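# Flip the grey finned box onto its fins, feet up

## Task

Flip the grey finned box over in place so it ends up resting flat on its fins with its feet pointing upward.

## Robot and tools

Robot: two arms, left_arm and right_arm, each ending in a parallel two-finger gripper. The fingers point along the gripper's +z axis and separate along its y axis. end_effector_position is the point between the finger pads, about 1 cm short of the tips.

Frames: the scene frame has its origin at table-top height, midway between the nominal arm bases, with +z up, +x out over the table and left_arm on the +y side. Image left/right does not match arm names. Each arm reports its hand pose, and takes its offsets, in its own base frame. Calibrated bases in scene frame: left_arm at (+0.026, +0.257, +0.013) m, quat_wxyz (+1.000, 0, 0, -0.019); right_arm at (+0.001, -0.338, +0.037) m, quat_wxyz (+1.000, 0, 0, +0.016). Both have up = (0, 0, +1) in their base frames, so base axes nearly match scene axes. Fixed cameras and the table use the scene frame. Reported poses can be a few cm off, more at long reach.

Row layout (shared by execute_actions and move): 14 numbers in [-1, 1], first left_arm then right_arm, each as dx, dy, dz, rx, ry, rz, opening. dx..rz are an offset from that arm's current Hand target, not an absolute pose, along its own base axes. 1.0 equals 0.6 m for dx/dy/dz or 180 degrees for the rotation vector rx, ry, rz, which turns about the Hand target position. A translation longer than 1.0 is shortened along its line. The opening is absolute: +1 is fully open (0.094 m), -1 is closed. Always send both arms' numbers. Six zeros keep an arm at its Hand target. A 0 opening is a real command (half open), so to leave a gripper alone, resend its current opening.

execute_actions(actions, cameras): actions is a list of actions. Each action is a table of up to 15 rows, one per 1/30 s step; a short table repeats its last row to fill 15 steps. Every row within an action counts from the Hand target at that action's start. The next action starts from the new Hand target, so repeating an offset keeps moving. An empty list just returns state and images. cameras picks images: null or ["all"] for all, [] for none; an unknown name invalidates the call.

move(target, speed, blend, opening_speed, blocking, cameras): straight-line path toward one row or a list of up to 15 rows. Every row in a list is an offset from the same starting Hand targets. speed is in m/s (0.002 to 4.3, default 0.25; turning up to twice that in rad/s), either one value or one per target. blend (m) rounds corners in a list. opening_speed (0.2 or more per second on the -1..+1 scale) closes the fingers gradually; use a low value on fragile parts. All paths finish together within 10 s. Paths do not avoid obstacles or the other arm. Grippers lag and can overshoot when fast or when the arm is nearly straight. Do not route a gripper close past its own base, because that can flip the shoulder. blocking=false returns after 0.5 s while the move continues. The result adds a move: line, e.g. done, off_target, moving, held, fault, with limits such as paced (pose clipped) or held (steps withheld). An arm not named in the ending is done, meaning within 10 mm and 2 degrees. done and off_target say nothing about contact.

wait(seconds 0..10) lets time run while each arm holds. stop() brakes a running move. zoom_image(camera, region=[x0,y0,x1,y1], at most 504x504 px) enlarges part of a camera's latest image. Cameras, all 672x504: cam_head_left, cam_head_right, cam_high, cam_low, cam_left_wrist, cam_right_wrist. read_manual gives licence text only. finished_scene(scene) ends the scene irreversibly, and the box must stay flipped without the robot.

Control behaviour: each step, commanded orientation is clipped to within 40 degrees of the measured one. Position is favoured over orientation. Grippers often stop a centimetre or more short of the target because of friction or weight. Resend the gap as an offset. Hand target in results is the last commanded, clipped pose, and the next offsets start from it. An arm blocked by an object keeps pushing until you command it back past the gripper.

Result lines:
- grip_measured: finger opening on the command scale, up to 2.7 mm wide when empty, narrower than a gripped part.
- grip_effort_nm: gripper motor effort; negative means closing. It is not the pad force.
- Joint velocities: may read within noise.
- Joint torques: include the arm's own weight; joints 3 and 4 wrap at ±28 N m.
- Tool commands: current command for each tool.
- MOTOR HOT: shows from 85 °C. At 100 °C the arm goes limp and faults for 30-60 s. Avoid long stretched holds or pushing at unreachable poses.



Avoid: dropping or releasing the box while it is moving, slams, hard hits or strong pushes, any arm stop, and letting the box leave the table (this fails the task). Never press the two arms together or close one gripper on the other's fingers; that can fail the scene. The clearance check may hold commands that bring the arms close, but it does not stop gripper-on-gripper contact. Objects may be nudged by outside pushes at times.

Each tool is called after "Emit:" by a JSON object that holds its "name" and its "arguments", one argument or row to a line.

## Session

Emit:
{"name": "execute_actions", "arguments": {
  "actions": []
}}

Scene clock: 0.00 s.
left_arm: end_effector_position=(+0.7469, +0.0627, +0.1858) grip_measured=+1.000 grip_effort_nm=n/a end_effector_quat_wxyz=(+0.600, +0.118, +0.783, +0.112) | right_arm: end_effector_position=(+0.2461, -0.0955, +0.3388) grip_measured=+1.000 grip_effort_nm=n/a end_effector_quat_wxyz=(+0.392, +0.340, +0.834, -0.188)
Joint positions: left_arm=[0.099 1.879 1.257 0.363 0.062 0.35 0.094] | right_arm=[0.029 0.581 0.868 -1.173 0.637 0.571 0.094]
Joint velocities: within noise
Joint torques (N m): no reading
Heat: left arm: hottest elbow 37 °C; right arm: hottest elbow 33 °C.
Hand target: left_arm +0.7532, +0.0634, +0.1927; +0.607, +0.117, +0.778, +0.114 | right_arm +0.2481, -0.0955, +0.3525; +0.404, +0.343, +0.828, -0.182
Tool commands: left_gripper/opening=+1.0 right_gripper/opening=+1.0

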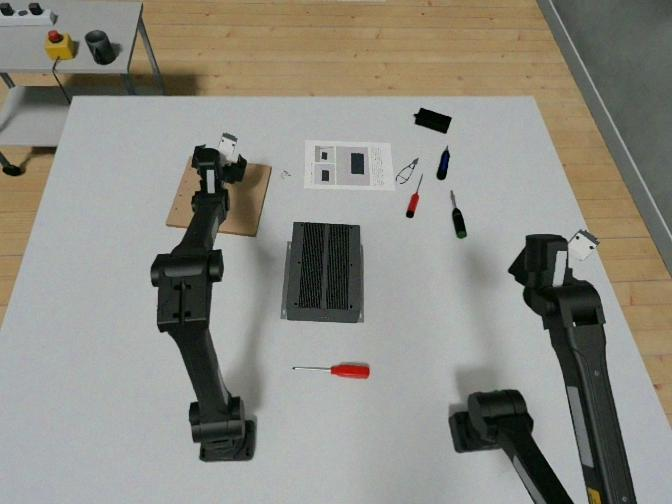

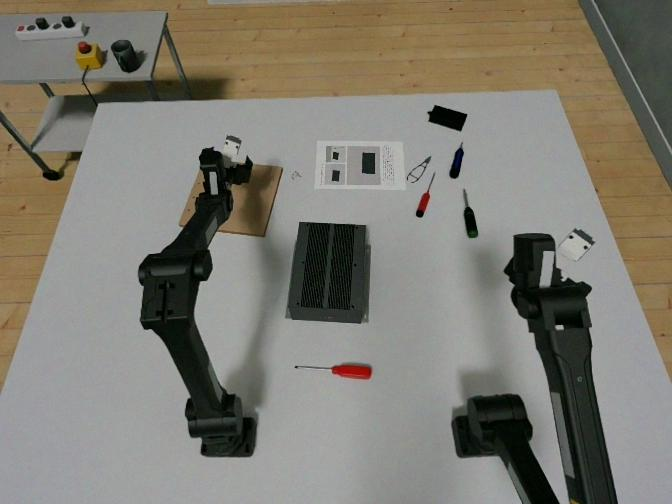

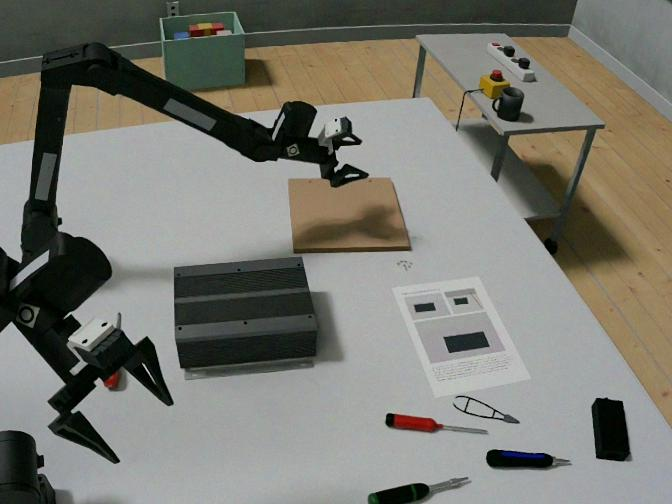

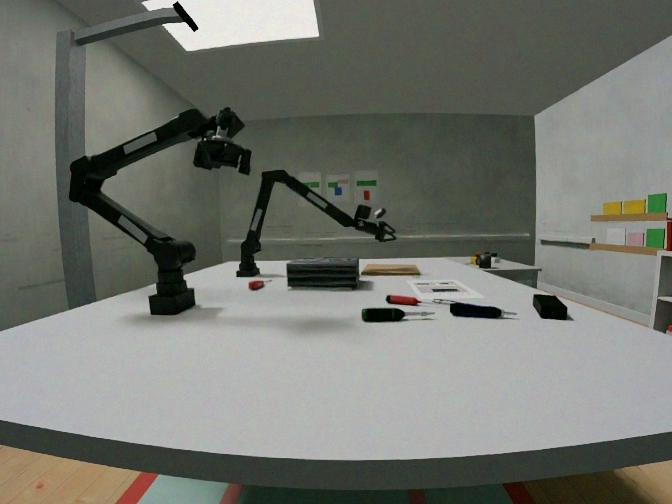

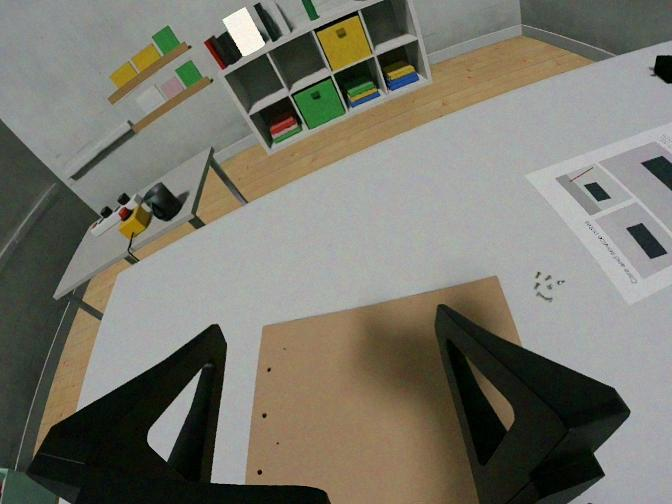

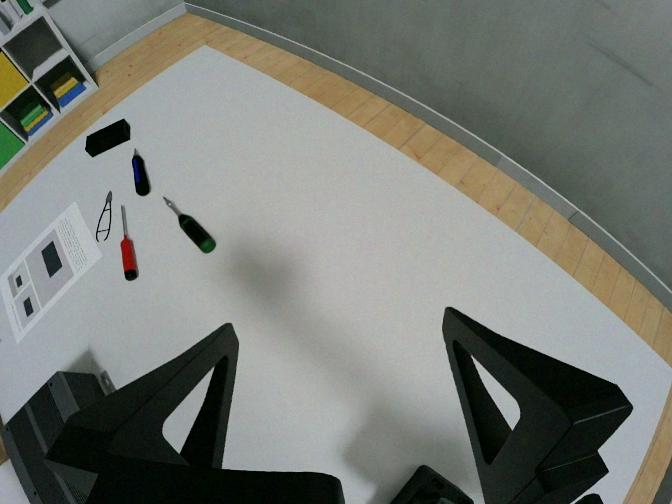

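Emit:
{"name": "move", "arguments": {
  "target": [-0.6,-0.25,0.267,0.323,0.432,-0.279,0,0,0,0,0,0,0,-0.49],
  "speed": 0.35,
  "cameras": ["cam_left_wrist","cam_head_left"]
}}

Scene clock: 33.87 s.
left_arm: end_effector_position=(+0.3954, -0.0844, +0.3539) grip_measured=+0.003 grip_effort_nm=-0.120 end_effector_quat_wxyz=(-0.017, +0.690, +0.707, +0.152) | right_arm: end_effector_position=(+0.2461, -0.0955, +0.3388) grip_measured=-0.489 grip_effort_nm=-0.085 end_effector_quat_wxyz=(+0.392, +0.340, +0.834, -0.188)
Joint positions: left_arm=[-0.331 1.344 1.546 -1.671 -0.29 1.23 0.047] | right_arm=[0.029 0.581 0.868 -1.173 0.637 0.571 0.024]
Joint torques (N m): left_arm=[-1.55 -8.59 8.75 0.47 -0.15 -0.07] | right_arm=[-0.5 1.08 10.33 1.85 0.32 -0.03]
Heat: left arm: hottest elbow 44 °C; right arm: hottest elbow 37 °C.
Hand target: left_arm +0.3932, -0.0867, +0.3528; -0.109, +0.689, +0.709, +0.108 | right_arm +0.2481, -0.0955, +0.3525; +0.404, +0.343, +0.828, -0.182
Off the commanded pose: left_arm 0.003 m, 12 deg | right_arm 0.014 m, 2 deg.
joint sent to its limit (left arm) — joint 4 (wrist pitch), lower limit. The joint targets are off in orientation, not in position.
move: off_target (left_arm, right_arm)
Images, in order (width x height): cam_head_left 672x504, cam_left_wrist 672x504.

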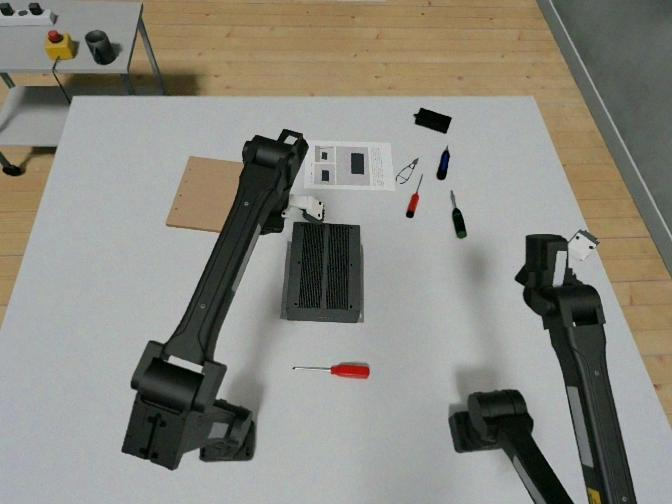

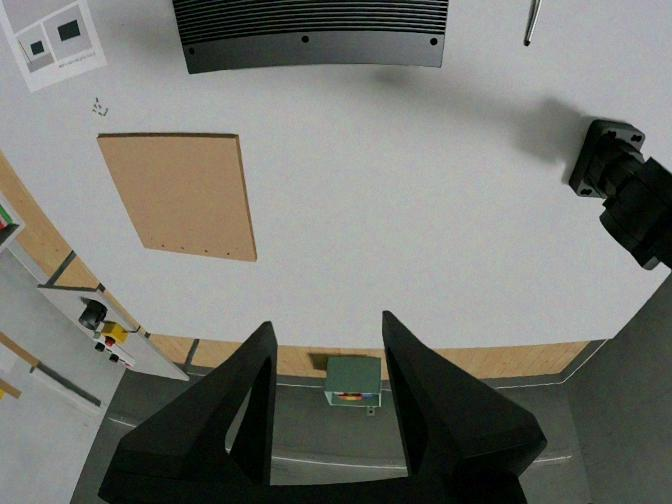

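Emit:
{"name": "move", "arguments": {
  "target": [-0.41,-0.355,-0.42,0,0,0,0,0,0,0,0,0,0,-0.49],
  "speed": 0.35,
  "cameras": ["cam_left_wrist","cam_head_left"]
}}

Scene clock: 39.97 s.
left_arm: end_effector_position=(+0.1467, -0.2927, +0.1037) grip_measured=+0.003 grip_effort_nm=-0.120 end_effector_quat_wxyz=(-0.111, +0.691, +0.706, +0.108) | right_arm: end_effector_position=(+0.2461, -0.0955, +0.3388) grip_measured=-0.489 grip_effort_nm=-0.085 end_effector_quat_wxyz=(+0.392, +0.340, +0.834, -0.188)
Joint positions: left_arm=[-1.165 1.486 1.009 -1.383 -0.115 0.368 0.047] | right_arm=[0.029 0.581 0.868 -1.173 0.637 0.571 0.024]
Joint torques (N m): left_arm=[-1.14 -7.82 8.35 0.38 0.11 -0.32] | right_arm=[-0.91 2.08 10.28 1.69 0.31 -0.06]
Heat: left arm: hottest elbow 43 °C; right arm: hottest elbow 38 °C.
Hand target: left_arm +0.1473, -0.2995, +0.1008; -0.109, +0.688, +0.709, +0.108 | right_arm +0.2481, -0.0955, +0.3525; +0.404, +0.343, +0.828, -0.182
Off the commanded pose: left_arm 0.008 m, 1 deg | right_arm 0.014 m, 2 deg.
move: off_target (right_arm)
Images, in order (width x height): cam_head_left 672x504, cam_left_wrist 672x504.

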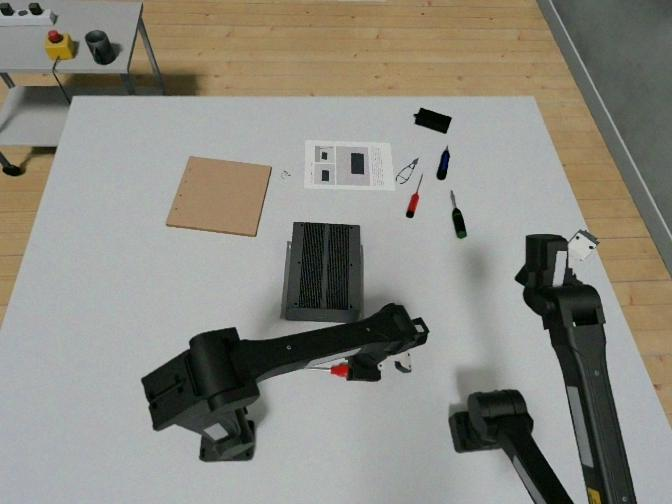

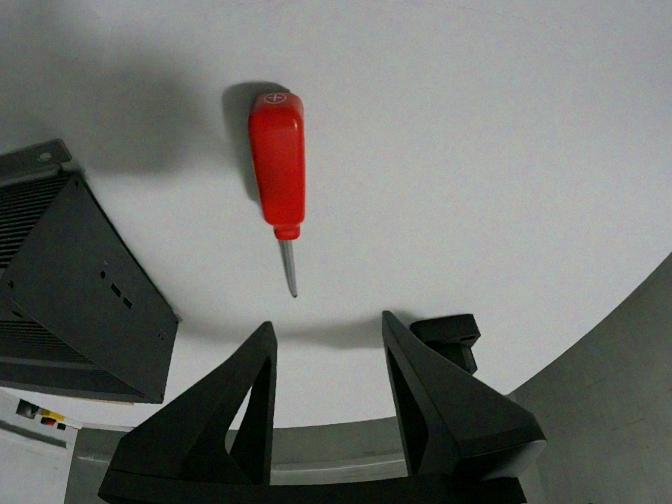

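Emit:
{"name": "move", "arguments": {
  "target": [
    [0.042,-0.04,-0.08,0,0,-0.028,0.0,0,0,0,0,0,0,-0.49],
    [0.042,-0.04,-0.165,0,0,-0.028,0.0,0,0,0,0,0,0,-0.49]
  ],
  "speed": [0.2,0.08],
  "cameras": ["cam_left_wrist"]
}}

Scene clock: 59.40 s.
left_arm: end_effector_position=(+0.1693, -0.3262, +0.0099) grip_measured=+0.003 grip_effort_nm=-0.120 end_effector_quat_wxyz=(-0.097, +0.718, +0.680, +0.110) | right_arm: end_effector_position=(+0.2461, -0.0955, +0.3388) grip_measured=-0.489 grip_effort_nm=-0.085 end_effector_quat_wxyz=(+0.392, +0.340, +0.834, -0.188)
Joint positions: left_arm=[-1.157 1.709 0.994 -1.116 -0.141 0.45 0.047] | right_arm=[0.029 0.581 0.868 -1.173 0.637 0.571 0.024]
Joint torques (N m): left_arm=[0.03 -9.76 6.28 0.44 -0.09 -0.04] | right_arm=[-0.85 1.49 10.04 1.76 0.31 -0.02]
Heat: left arm: hottest elbow 44 °C; right arm: hottest elbow 39 °C.
Hand target: left_arm +0.1725, -0.3237, +0.0018; -0.104, +0.719, +0.678, +0.112 | right_arm +0.2481, -0.0955, +0.3525; +0.404, +0.343, +0.828, -0.182
Off the commanded pose: left_arm 0.009 m, 1 deg | right_arm 0.014 m, 2 deg.
move: off_target (right_arm)

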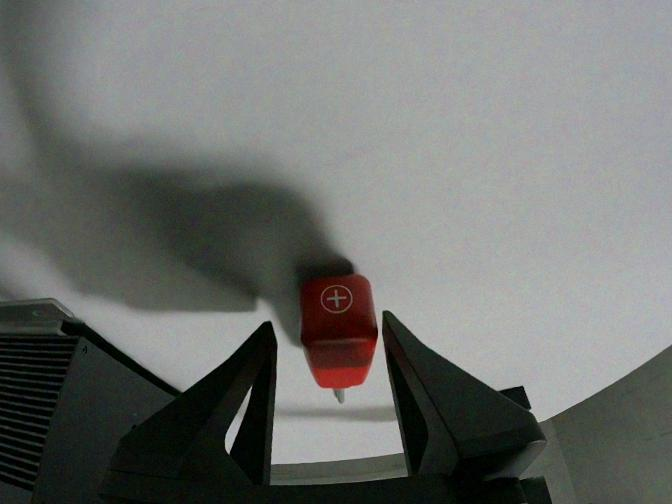

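Emit:
{"name": "move", "arguments": {
  "target": [
    [0.006,0.02,-0.006,0,0,0,0.0,0,0,0,0,0,0,-0.49],
    [0.006,0.02,-0.006,0,0,0,-1,0,0,0,0,0,0,-0.49]
  ],
  "speed": [0.05,0.05],
  "opening_speed": 0.5,
  "cameras": ["cam_left_wrist"]
}}

Scene clock: 67.53 s.
left_arm: end_effector_position=(+0.1730, -0.3141, +0.0022) grip_measured=-0.402 grip_effort_nm=-1.009 end_effector_quat_wxyz=(-0.102, +0.718, +0.679, +0.112) | right_arm: end_effector_position=(+0.2461, -0.0955, +0.3388) grip_measured=-0.489 grip_effort_nm=-0.085 end_effector_quat_wxyz=(+0.392, +0.340, +0.834, -0.188)
Joint positions: left_arm=[-1.136 1.709 0.965 -1.094 -0.146 0.47 0.028] | right_arm=[0.029 0.581 0.868 -1.173 0.637 0.571 0.024]
Joint torques (N m): left_arm=[0.09 -10.7 5.94 0.43 -0.1 -0.05] | right_arm=[-1.14 1.79 10.39 1.81 0.33 -0.03]
Heat: left arm: hottest elbow 44 °C; right arm: hottest elbow 40 °C.
Hand target: left_arm +0.1761, -0.3117, -0.0018; -0.104, +0.719, +0.678, +0.112 | right_arm +0.2481, -0.0955, +0.3525; +0.404, +0.343, +0.828, -0.182
Off the commanded pose: left_arm 0.006 m, 0 deg | right_arm 0.014 m, 2 deg.
move: off_target (right_arm)

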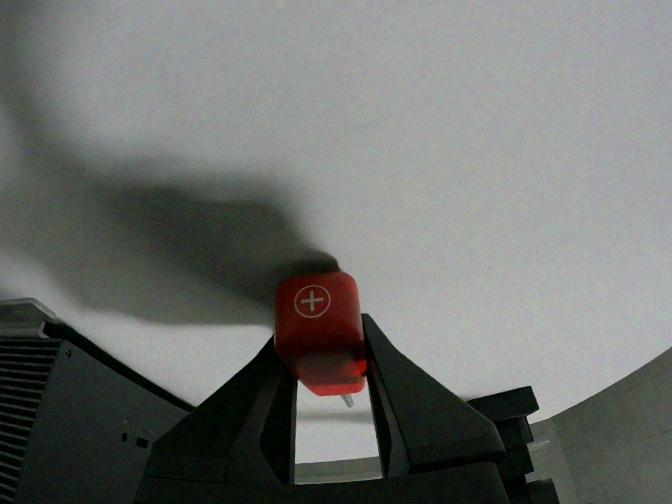

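Emit:
{"name": "move", "arguments": {
  "target": [
    [0.0,0,0.08,0,0,0,-1,0,0,0,0,0,0,-0.49],
    [-0.13,0.01,0.08,0,0,-0.478,-1,0,0,0,0,0,0,-0.49]
  ],
  "speed": [0.1,0.2],
  "cameras": ["cam_left_wrist","cam_head_left","cam_head_right"]
}}

Scene clock: 90.47 s.
left_arm: end_effector_position=(+0.1003, -0.3015, +0.0418) grip_measured=-0.402 grip_effort_nm=-1.009 end_effector_quat_wxyz=(-0.012, +0.988, +0.014, +0.152) | right_arm: end_effector_position=(+0.2461, -0.0955, +0.3388) grip_measured=-0.489 grip_effort_nm=-0.081 end_effector_quat_wxyz=(+0.392, +0.340, +0.834, -0.188)
Joint positions: left_arm=[-1.411 1.356 0.693 -0.885 -0.305 1.706 0.028] | right_arm=[0.029 0.581 0.868 -1.173 0.637 0.571 0.024]
Joint torques (N m): left_arm=[-1.61 -7.94 6.94 0.98 -0.02 -0.06] | right_arm=[-0.79 1.26 10.26 1.7 0.35 -0.06]
Heat: left arm: hottest elbow 43 °C; right arm: hottest elbow 41 °C.
Hand target: left_arm +0.0981, -0.3057, +0.0462; +0.001, +0.988, +0.005, +0.153 | right_arm +0.2481, -0.0955, +0.3525; +0.404, +0.343, +0.828, -0.182
Off the commanded pose: left_arm 0.006 m, 2 deg | right_arm 0.014 m, 2 deg.
move: off_target (right_arm)
Images, in order (width x height): cam_head_left 672x504, cam_head_right 672x504, cam_left_wrist 672x504.

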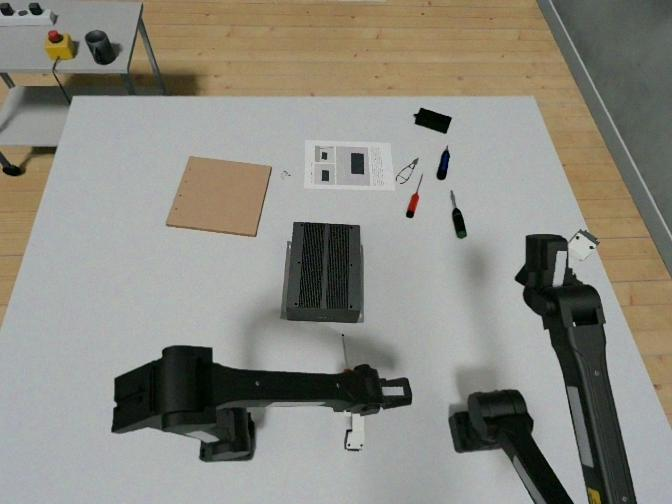

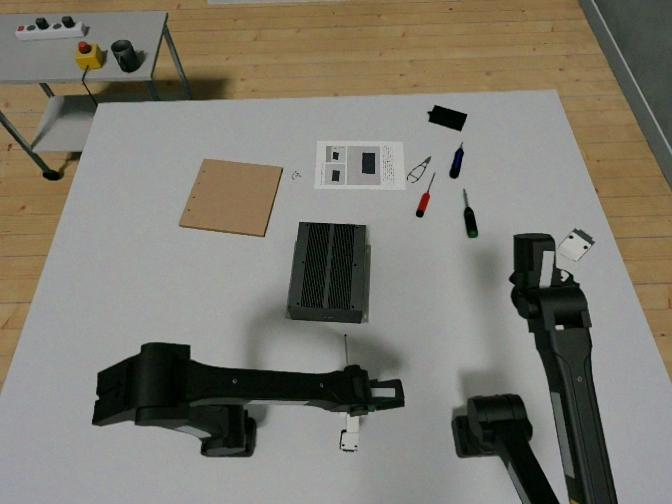

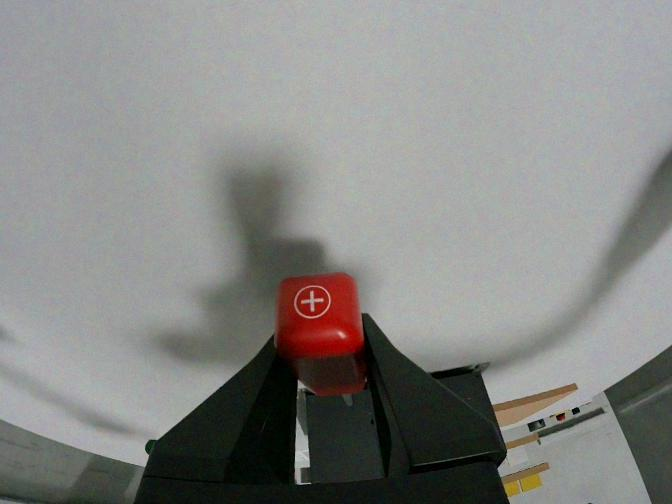

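Emit:
{"name": "move", "arguments": {
  "target": [
    [0.0,0.03,-0.055,0,0,0,-1,0,0,0,0,0,0,-0.49],
    [0.06,0.03,-0.072,0,0,0.0,-1,0,0,0,0,0,0,-0.49]
  ],
  "speed": [0.1,0.08],
  "cameras": ["cam_left_wrist","cam_head_left","cam_low"]
}}

Emit:
{"name": "zoom_image", "arguments": {
  "camera": "cam_head_left",
  "region": [260, 280, 400, 380]
}}

Emit:
{"name": "zoom_image", "arguments": {
  "camera": "cam_low",
  "region": [230, 230, 390, 310]
}}

Scene clock: 103.17 s.
left_arm: end_effector_position=(+0.1321, -0.2871, +0.0080) grip_measured=-0.402 grip_effort_nm=-1.013 end_effector_quat_wxyz=(+0.004, +0.988, +0.009, +0.156) | right_arm: end_effector_position=(+0.2461, -0.0955, +0.3388) grip_measured=-0.489 grip_effort_nm=-0.085 end_effector_quat_wxyz=(+0.392, +0.340, +0.834, -0.188)
Joint positions: left_arm=[-1.299 1.388 0.603 -0.693 -0.3 1.838 0.028] | right_arm=[0.029 0.581 0.868 -1.173 0.637 0.571 0.024]
Joint torques (N m): left_arm=[-0.09 -4.84 6.61 1.2 0.12 -0.07] | right_arm=[-0.62 1.73 10.24 1.89 0.36 -0.05]
Heat: left arm: hottest elbow 42 °C; right arm: hottest elbow 41 °C.
Hand target: left_arm +0.1341, -0.2877, +0.0030; +0.001, +0.988, +0.005, +0.153 | right_arm +0.2481, -0.0955, +0.3525; +0.404, +0.343, +0.828, -0.182
Off the commanded pose: left_arm 0.005 m, 1 deg | right_arm 0.014 m, 2 deg.
move: off_target (right_arm)
Images, in order (width x height): cam_head_left 672x504, cam_low 672x504, cam_left_wrist 672x504.

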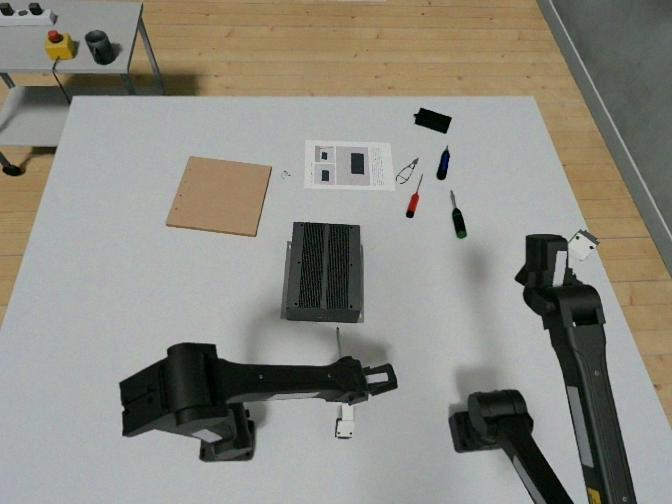

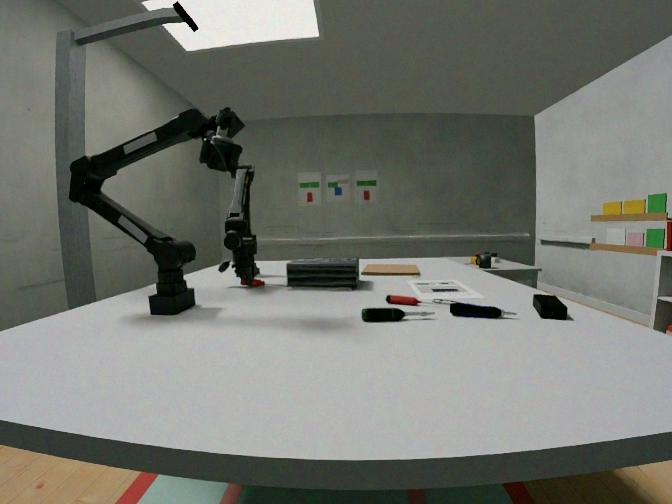

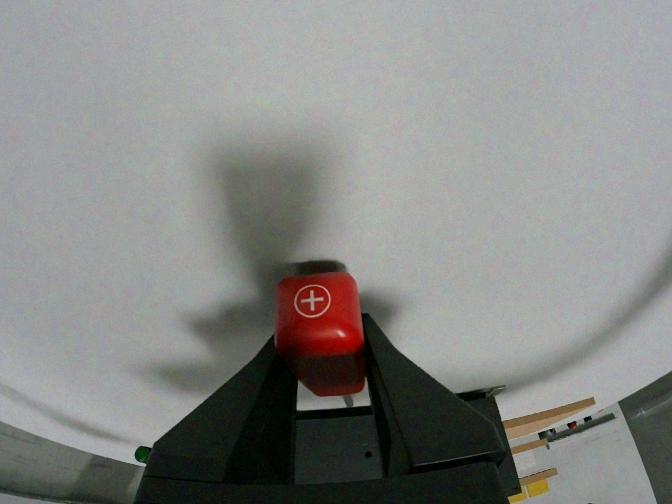

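Scaled by 3.600.

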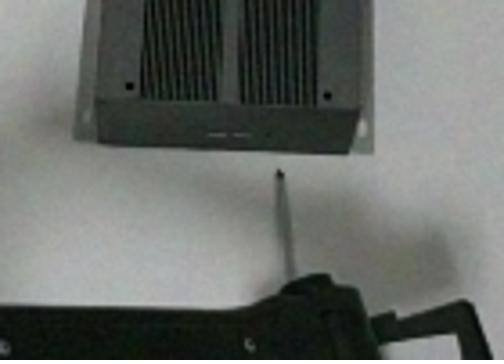

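Scaled by 3.150.

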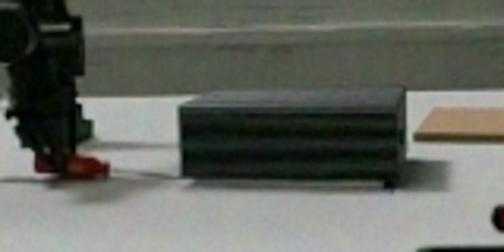

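Emit:
{"name": "move", "arguments": {
  "target": [0.06,0.0,-0.003,0,0,0,-1,0,0,0,0,0,0,-0.49],
  "speed": 0.05,
  "cameras": ["cam_left_wrist","cam_head_left"]
}}

Emit:
{"name": "zoom_image", "arguments": {
  "camera": "cam_head_left",
  "region": [260, 280, 400, 380]
}}

Scene clock: 110.60 s.
left_arm: end_effector_position=(+0.1650, -0.2804, +0.0050) grip_measured=-0.403 grip_effort_nm=-1.009 end_effector_quat_wxyz=(+0.001, +0.987, +0.008, +0.158) | right_arm: end_effector_position=(+0.2461, -0.0955, +0.3388) grip_measured=-0.489 grip_effort_nm=-0.085 end_effector_quat_wxyz=(+0.392, +0.340, +0.834, -0.188)
Joint positions: left_arm=[-1.191 1.404 0.606 -0.651 -0.294 1.952 0.028] | right_arm=[0.029 0.581 0.868 -1.173 0.637 0.571 0.024]
Joint torques (N m): left_arm=[0.26 -4.07 8.08 1.16 0.36 -0.02] | right_arm=[-0.62 1.61 10.06 1.74 0.35 -0.06]
Heat: left arm: hottest elbow 42 °C; right arm: hottest elbow 42 °C.
Hand target: left_arm +0.1701, -0.2877, +0.0012; +0.001, +0.988, +0.005, +0.153 | right_arm +0.2481, -0.0955, +0.3525; +0.404, +0.343, +0.828, -0.182
Off the commanded pose: left_arm 0.010 m, 1 deg | right_arm 0.014 m, 2 deg.
move: off_target (right_arm)
Images, in order (width x height): cam_head_left 672x504, cam_left_wrist 672x504.

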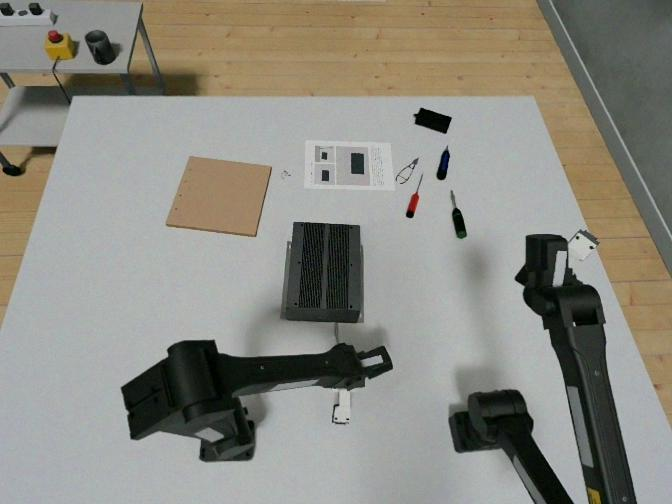

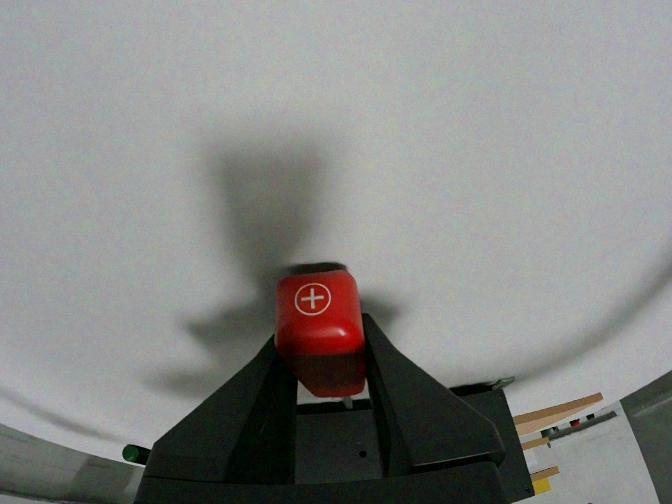

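Scaled by 3.600.

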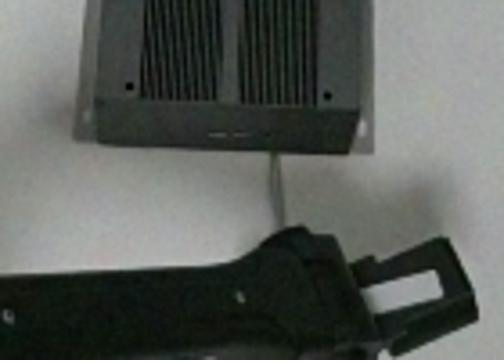

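Inserting; continue another ~7 cm, with y nudged −.

Emit:
{"name": "move", "arguments": {
  "target": [0.115,-0.008,-0.003,0,0,0,-1,0,0,0,0,0,0,-0.49],
  "speed": 0.05,
  "cameras": ["cam_left_wrist","cam_head_left"]
}}

Emit:
{"name": "zoom_image", "arguments": {
  "camera": "cam_head_left",
  "region": [260, 280, 400, 380]
}}

Scene clock: 117.57 s.
left_arm: end_effector_position=(+0.2171, -0.2893, +0.0051) grip_measured=-0.403 grip_effort_nm=-1.013 end_effector_quat_wxyz=(+0.001, +0.988, +0.017, +0.154) | right_arm: end_effector_position=(+0.2461, -0.0955, +0.3388) grip_measured=-0.489 grip_effort_nm=-0.085 end_effector_quat_wxyz=(+0.392, +0.340, +0.834, -0.188)
Joint positions: left_arm=[-1.052 1.476 0.684 -0.624 -0.269 2.076 0.028] | right_arm=[0.029 0.581 0.868 -1.173 0.637 0.571 0.024]
Joint torques (N m): left_arm=[2.61 -3.96 9.11 1.42 -0.59 0] | right_arm=[-0.03 1.79 10.21 1.85 0.34 -0.04]
Heat: left arm: hottest elbow 42 °C; right arm: hottest elbow 42 °C.
Hand target: left_arm +0.2391, -0.2924, -0.0006; +0.001, +0.988, +0.005, +0.153 | right_arm +0.2481, -0.0955, +0.3525; +0.404, +0.343, +0.828, -0.182
Off the commanded pose: left_arm 0.023 m, 1 deg | right_arm 0.014 m, 2 deg.
joint sent to its limit (left arm) — joint 6 (wrist roll), upper limit. The joint targets are off in orientation, not in position.
move: off_target (left_arm, right_arm)
Images, in order (width x height): cam_head_left 672x504, cam_left_wrist 672x504.

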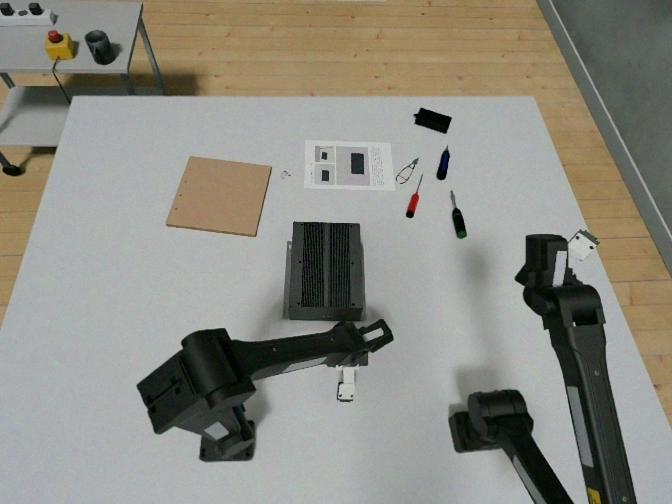

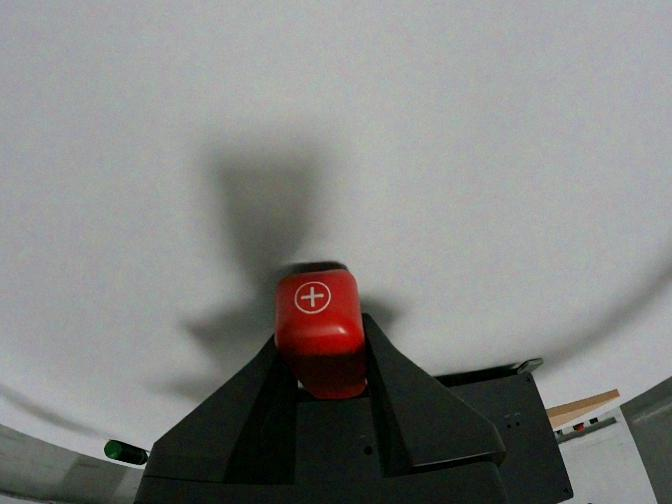

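Scaled by 3.600.

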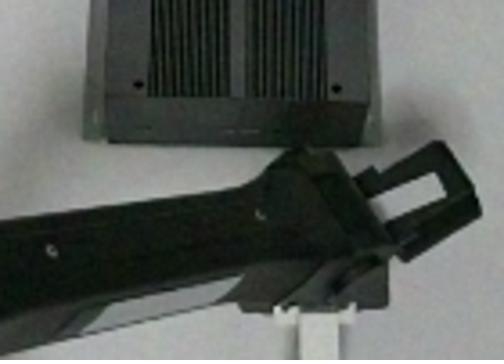

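Emit:
{"name": "move", "arguments": {
  "target": [
    [-0.03,0,0.0,0,0,0.02,-1,0.12,0.1,-0.2,0.428,0.109,0.35,-0.4],
    [-0.03,0,0.0,0,0,0.02,-1,0.12,0.26,-0.55,0.428,0.109,0.35,-0.4]
  ],
  "speed": 0.25,
  "cameras": ["cam_left_wrist","cam_head_left","cam_right_wrist"]
}}

Scene clock: 144.03 s.
left_arm: end_effector_position=(+0.2166, -0.2894, +0.0052) grip_measured=-0.404 grip_effort_nm=-1.009 end_effector_quat_wxyz=(+0.001, +0.988, +0.021, +0.154) | right_arm: end_effector_position=(+0.3201, +0.0558, +0.0234) grip_measured=-0.401 grip_effort_nm=0.066 end_effector_quat_wxyz=(+0.021, +0.033, +0.857, +0.514)
Joint positions: left_arm=[-1.054 1.476 0.684 -0.625 -0.27 2.066 0.028] | right_arm=[-0.299 1.72 0.717 -0.955 -1.037 -0.446 0.028]
Joint torques (N m): left_arm=[-0.32 -5.19 7.83 0.9 -0.24 -0.47] | right_arm=[0.32 -8.88 3.59 0.28 -0.68 -0.07]
Heat: left arm: hottest elbow 45 °C; right arm: hottest elbow 43 °C.
Hand target: left_arm +0.2210, -0.2925, -0.0006; -0.004, +0.988, +0.036, +0.153 | right_arm +0.3201, +0.0606, +0.0225; +0.018, +0.030, +0.857, +0.514
Off the commanded pose: left_arm 0.008 m, 2 deg | right_arm 0.005 m, 1 deg.
move: done
Images, in order (width x height): cam_head_left 672x504, cam_left_wrist 672x504, cam_right_wrist 672x504.

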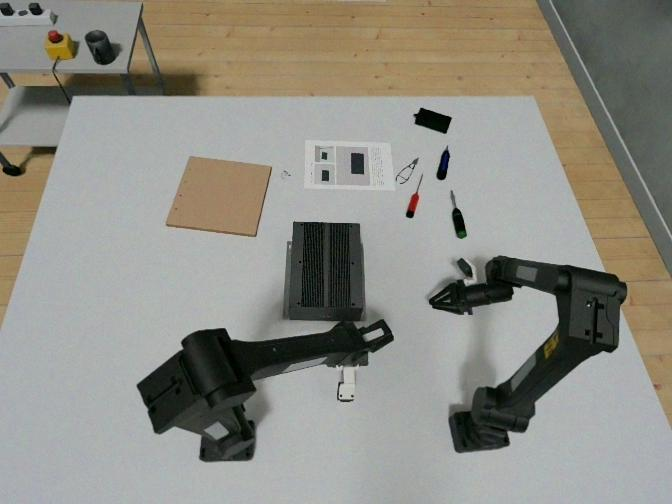

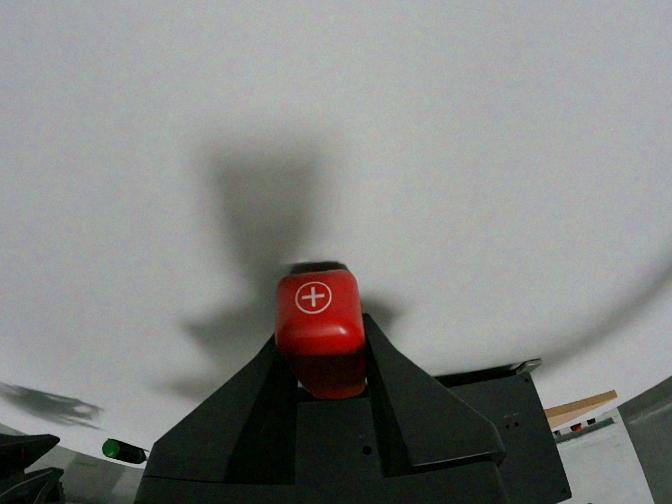

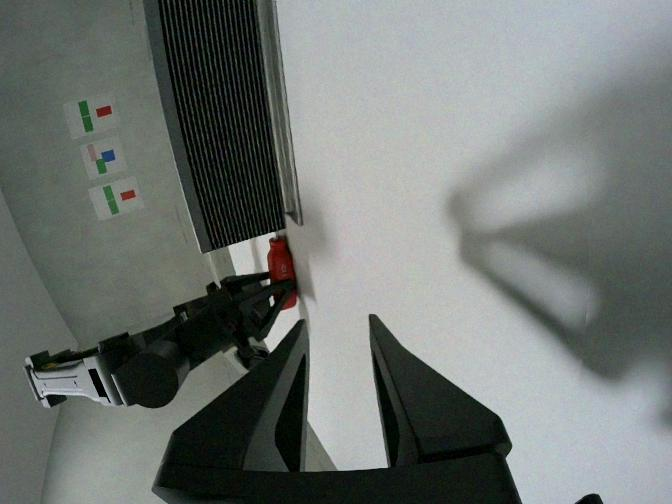

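Emit:
{"name": "move", "arguments": {
  "target": [
    [0,0,0.15,0,0,0,-1,0.1,0.02,-0.055,0,0,0,-0.45]
  ],
  "speed": 0.04,
  "cameras": ["cam_left_wrist","cam_low","cam_right_wrist"]
}}

Emit:
{"name": "zoom_image", "arguments": {
  "camera": "cam_low",
  "region": [230, 230, 390, 310]
}}

Scene clock: 156.17 s.
left_arm: end_effector_position=(+0.1991, -0.2654, +0.0507) grip_measured=-0.408 grip_effort_nm=-1.013 end_effector_quat_wxyz=(-0.046, +0.992, +0.014, +0.117) | right_arm: end_effector_position=(+0.3689, +0.0694, -0.0105) grip_measured=-0.449 grip_effort_nm=-0.090 end_effector_quat_wxyz=(+0.014, +0.037, +0.856, +0.515)
Joint positions: left_arm=[-1.054 1.367 0.741 -0.911 -0.25 2.064 0.028] | right_arm=[-0.224 1.869 0.819 -0.801 -1.06 -0.302 0.026]
Joint torques (N m): left_arm=[-0.38 -10.29 12.71 0.24 -1 -0.46] | right_arm=[0.73 -10.17 5.44 0.57 -0.78 -0.03]
Heat: left arm: hottest elbow 45 °C; right arm: hottest elbow 42 °C.
Hand target: left_arm +0.2211, -0.2925, +0.0894; -0.004, +0.988, +0.036, +0.153 | right_arm +0.3800, +0.0726, -0.0106; +0.017, +0.030, +0.857, +0.514
Off the commanded pose: left_arm 0.052 m, 7 deg | right_arm 0.012 m, 1 deg.
move: off_target (left_arm, right_arm)
Images, in order (width x height): cam_low 672x504, cam_left_wrist 672x504, cam_right_wrist 672x504.

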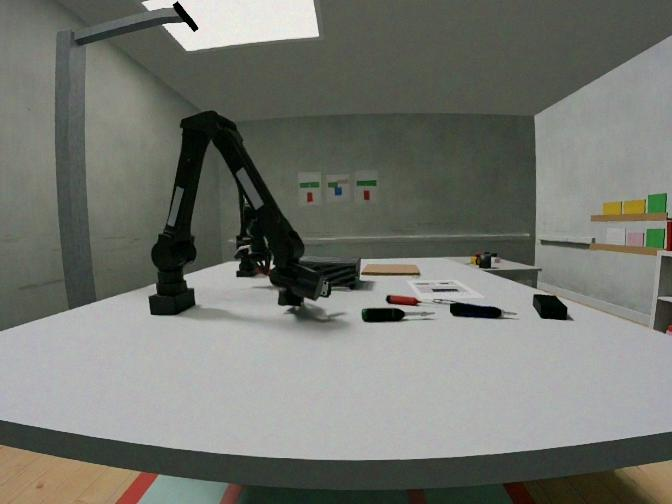

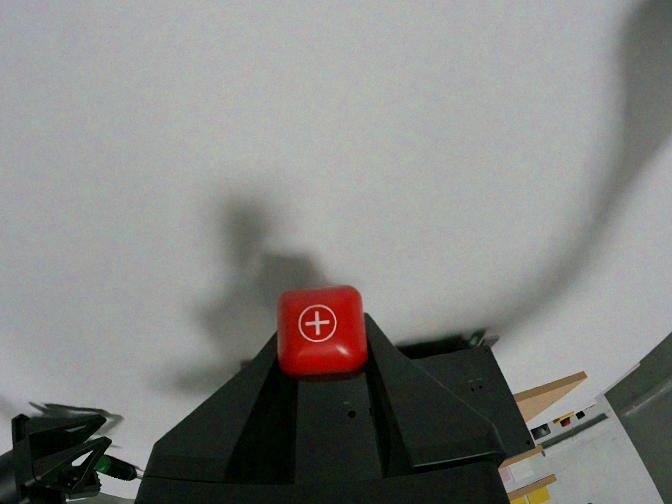

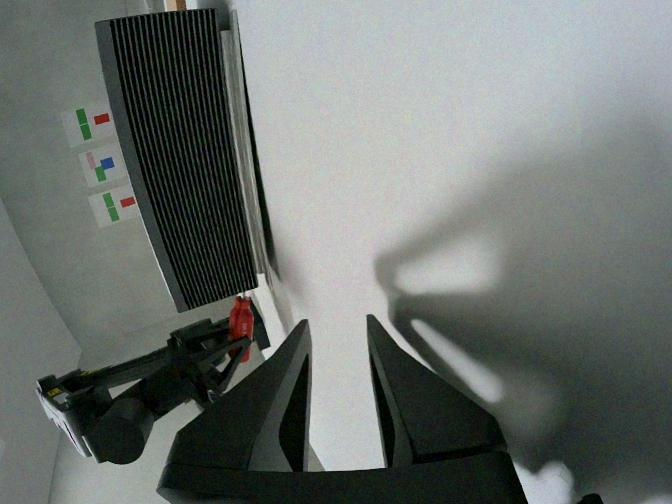

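Scaled by 3.150.

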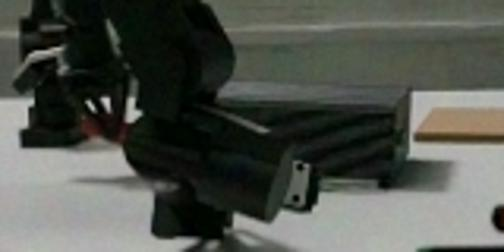

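Emit:
{"name": "move", "arguments": {
  "target": [
    [0,0,0.03,0,0,0,-1,-0.0,0.21,-0.006,0,0,0,-0.45]
  ],
  "speed": 0.1,
  "cameras": ["cam_left_wrist","cam_right_wrist"]
}}

Emit:
{"name": "zoom_image", "arguments": {
  "camera": "cam_right_wrist",
  "region": [200, 200, 450, 400]
}}

Scene clock: 165.90 s.
left_arm: end_effector_position=(+0.1979, -0.2643, +0.0673) grip_measured=-0.408 grip_effort_nm=-1.009 end_effector_quat_wxyz=(-0.048, +0.992, +0.016, +0.114) | right_arm: end_effector_position=(+0.3795, +0.1941, -0.0179) grip_measured=-0.449 grip_effort_nm=-0.081 end_effector_quat_wxyz=(+0.013, +0.035, +0.857, +0.515)
Joint positions: left_arm=[-1.054 1.338 0.765 -0.973 -0.247 2.058 0.028] | right_arm=[0.116 1.833 0.701 -0.11 -1.051 0.39 0.026]
Joint torques (N m): left_arm=[-0.44 -10.05 13.34 0.54 -1.11 -0.41] | right_arm=[0.62 -12.75 3.66 1.37 -0.42 -0.02]
Heat: left arm: hottest elbow 47 °C; right arm: hottest elbow 41 °C.
Hand target: left_arm +0.2210, -0.2925, +0.1073; -0.004, +0.988, +0.036, +0.153 | right_arm +0.3800, +0.1987, -0.0142; +0.017, +0.030, +0.857, +0.514
Off the commanded pose: left_arm 0.054 m, 7 deg | right_arm 0.006 m, 1 deg.
move: off_target (left_arm)

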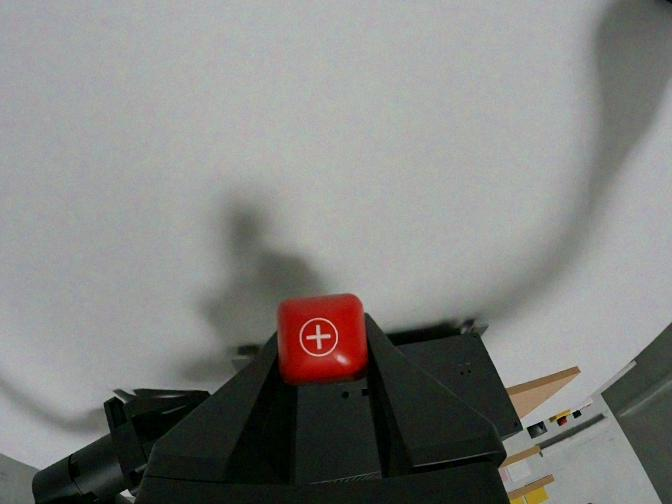

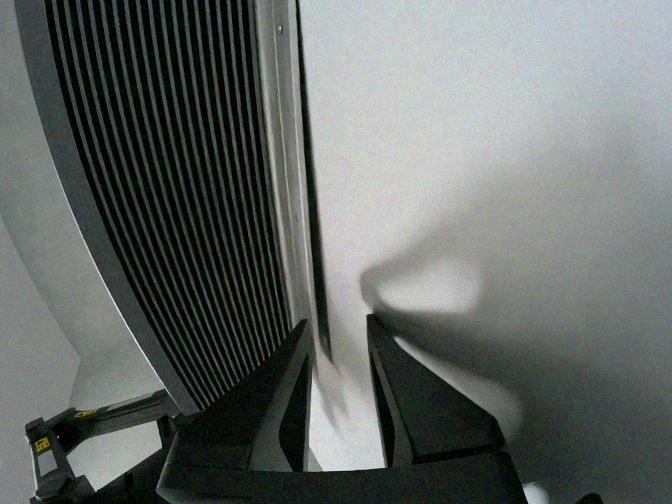

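Scaled by 2.016 (camera's finer frame: 960x720).

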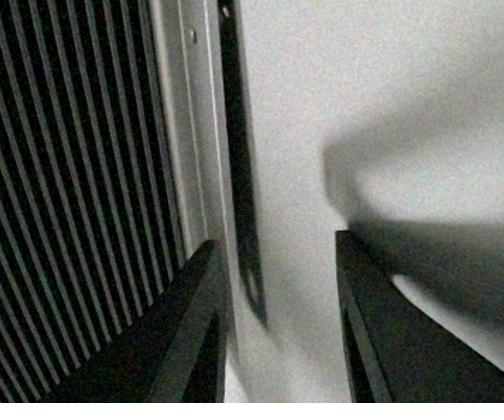

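Emit:
{"name": "move", "arguments": {
  "target": [
    [0,0,0.0,0,0,0,-1,-0.0,0.062,-0.002,0,0,0,-0.45]
  ],
  "speed": 0.05,
  "cameras": ["cam_right_wrist"]
}}

Emit:
{"name": "zoom_image", "arguments": {
  "camera": "cam_right_wrist",
  "region": [200, 200, 450, 400]
}}

Scene clock: 174.57 s.
left_arm: end_effector_position=(+0.1978, -0.2642, +0.0695) grip_measured=-0.408 grip_effort_nm=-1.009 end_effector_quat_wxyz=(-0.046, +0.992, +0.018, +0.115) | right_arm: end_effector_position=(+0.3816, +0.2305, -0.0152) grip_measured=-0.449 grip_effort_nm=-0.085 end_effector_quat_wxyz=(+0.018, +0.033, +0.857, +0.514)
Joint positions: left_arm=[-1.054 1.33 0.765 -0.976 -0.247 2.056 0.028] | right_arm=[0.212 1.833 0.691 0.057 -1.009 0.562 0.026]
Joint torques (N m): left_arm=[-0.38 -9.41 13.35 0.58 -1.13 -0.39] | right_arm=[0.85 -11.16 3.78 2.03 -0.41 0]
Heat: left arm: hottest elbow 47 °C; right arm: hottest elbow 40 °C.
Hand target: left_arm +0.2211, -0.2925, +0.1073; -0.004, +0.988, +0.036, +0.153 | right_arm +0.3799, +0.2358, -0.0155; +0.017, +0.030, +0.857, +0.514
Off the commanded pose: left_arm 0.053 m, 7 deg | right_arm 0.006 m, 0 deg.
move: off_target (left_arm)

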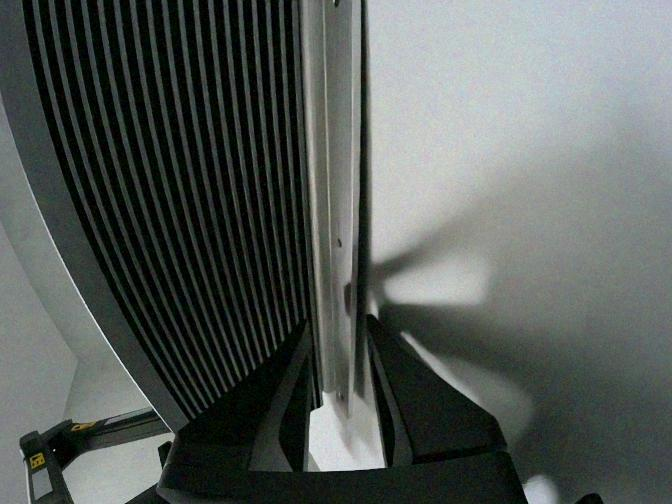

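Scaled by 2.016 (camera's finer frame: 960x720).

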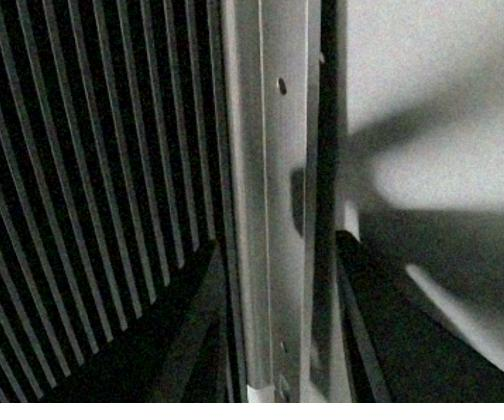

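Emit:
{"name": "move", "arguments": {
  "target": [
    [0,0,0.0,0,0,0,-1,-0.0,0.0,-0.006,0,0,0,-0.65],
    [0,0,0.0,0,0,0,-1,0.085,0.0,-0.014,0,0,0,-0.66]
  ],
  "speed": 0.04,
  "cameras": ["cam_right_wrist","cam_head_left"]
}}

Emit:
{"name": "zoom_image", "arguments": {
  "camera": "cam_right_wrist",
  "region": [200, 200, 450, 400]
}}

Scene clock: 186.60 s.
left_arm: end_effector_position=(+0.1986, -0.2652, +0.0709) grip_measured=-0.408 grip_effort_nm=-1.013 end_effector_quat_wxyz=(-0.045, +0.992, +0.020, +0.116) | right_arm: end_effector_position=(+0.4158, +0.2378, -0.0221) grip_measured=-0.659 grip_effort_nm=-0.085 end_effector_quat_wxyz=(+0.007, +0.031, +0.856, +0.516)
Joint positions: left_arm=[-1.054 1.33 0.77 -0.978 -0.248 2.05 0.028] | right_arm=[0.209 1.909 0.809 -0.019 -1.026 0.538 0.016]
Joint torques (N m): left_arm=[-0.44 -9.41 13.14 0.69 -1.1 -0.34] | right_arm=[-2.02 -11.16 6.52 0.96 -0.25 -0.2]
Heat: left arm: hottest elbow 47 °C; right arm: hottest elbow 39 °C.
Hand target: left_arm +0.2210, -0.2925, +0.1074; -0.004, +0.988, +0.036, +0.153 | right_arm +0.4311, +0.2358, -0.0238; +0.017, +0.030, +0.857, +0.514
Off the commanded pose: left_arm 0.051 m, 7 deg | right_arm 0.015 m, 1 deg.
move: off_target (left_arm, right_arm); target 2's new opening was sent with right_arm's hand 0.015 m and 1 deg from that target
Images, in order (width x height): cam_head_left 672x504, cam_right_wrist 672x504.

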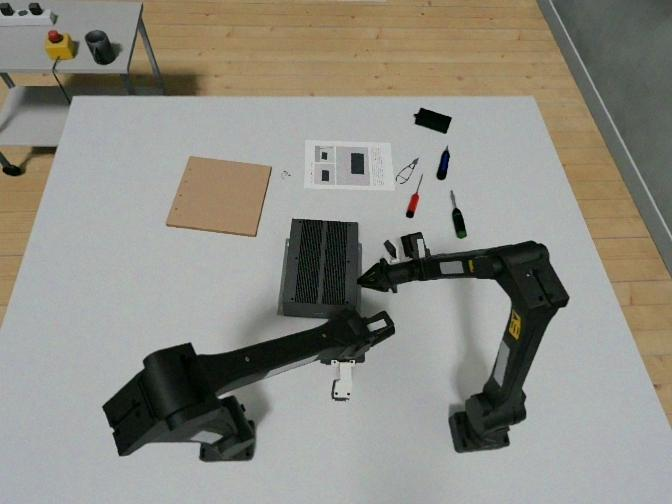

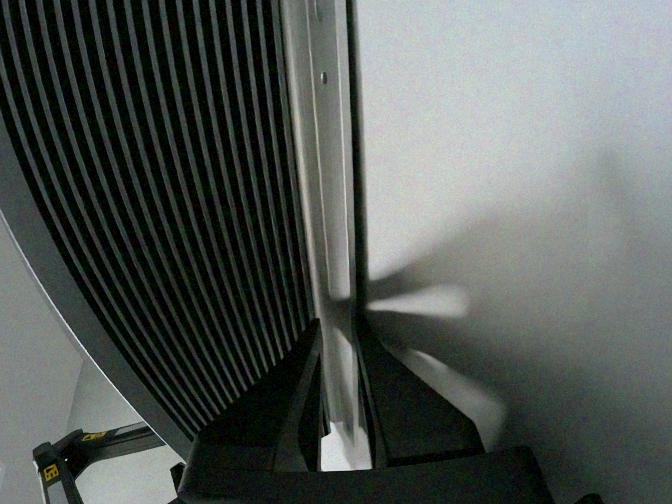

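Scaled by 2.016 (camera's finer frame: 960x720).

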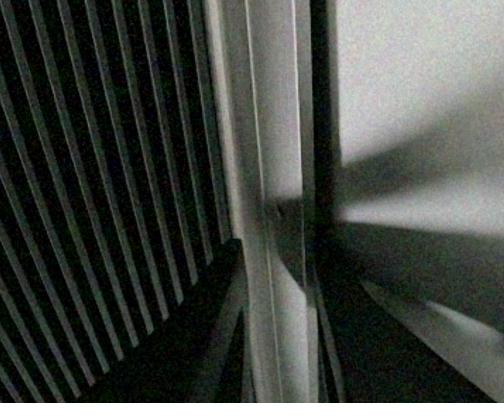

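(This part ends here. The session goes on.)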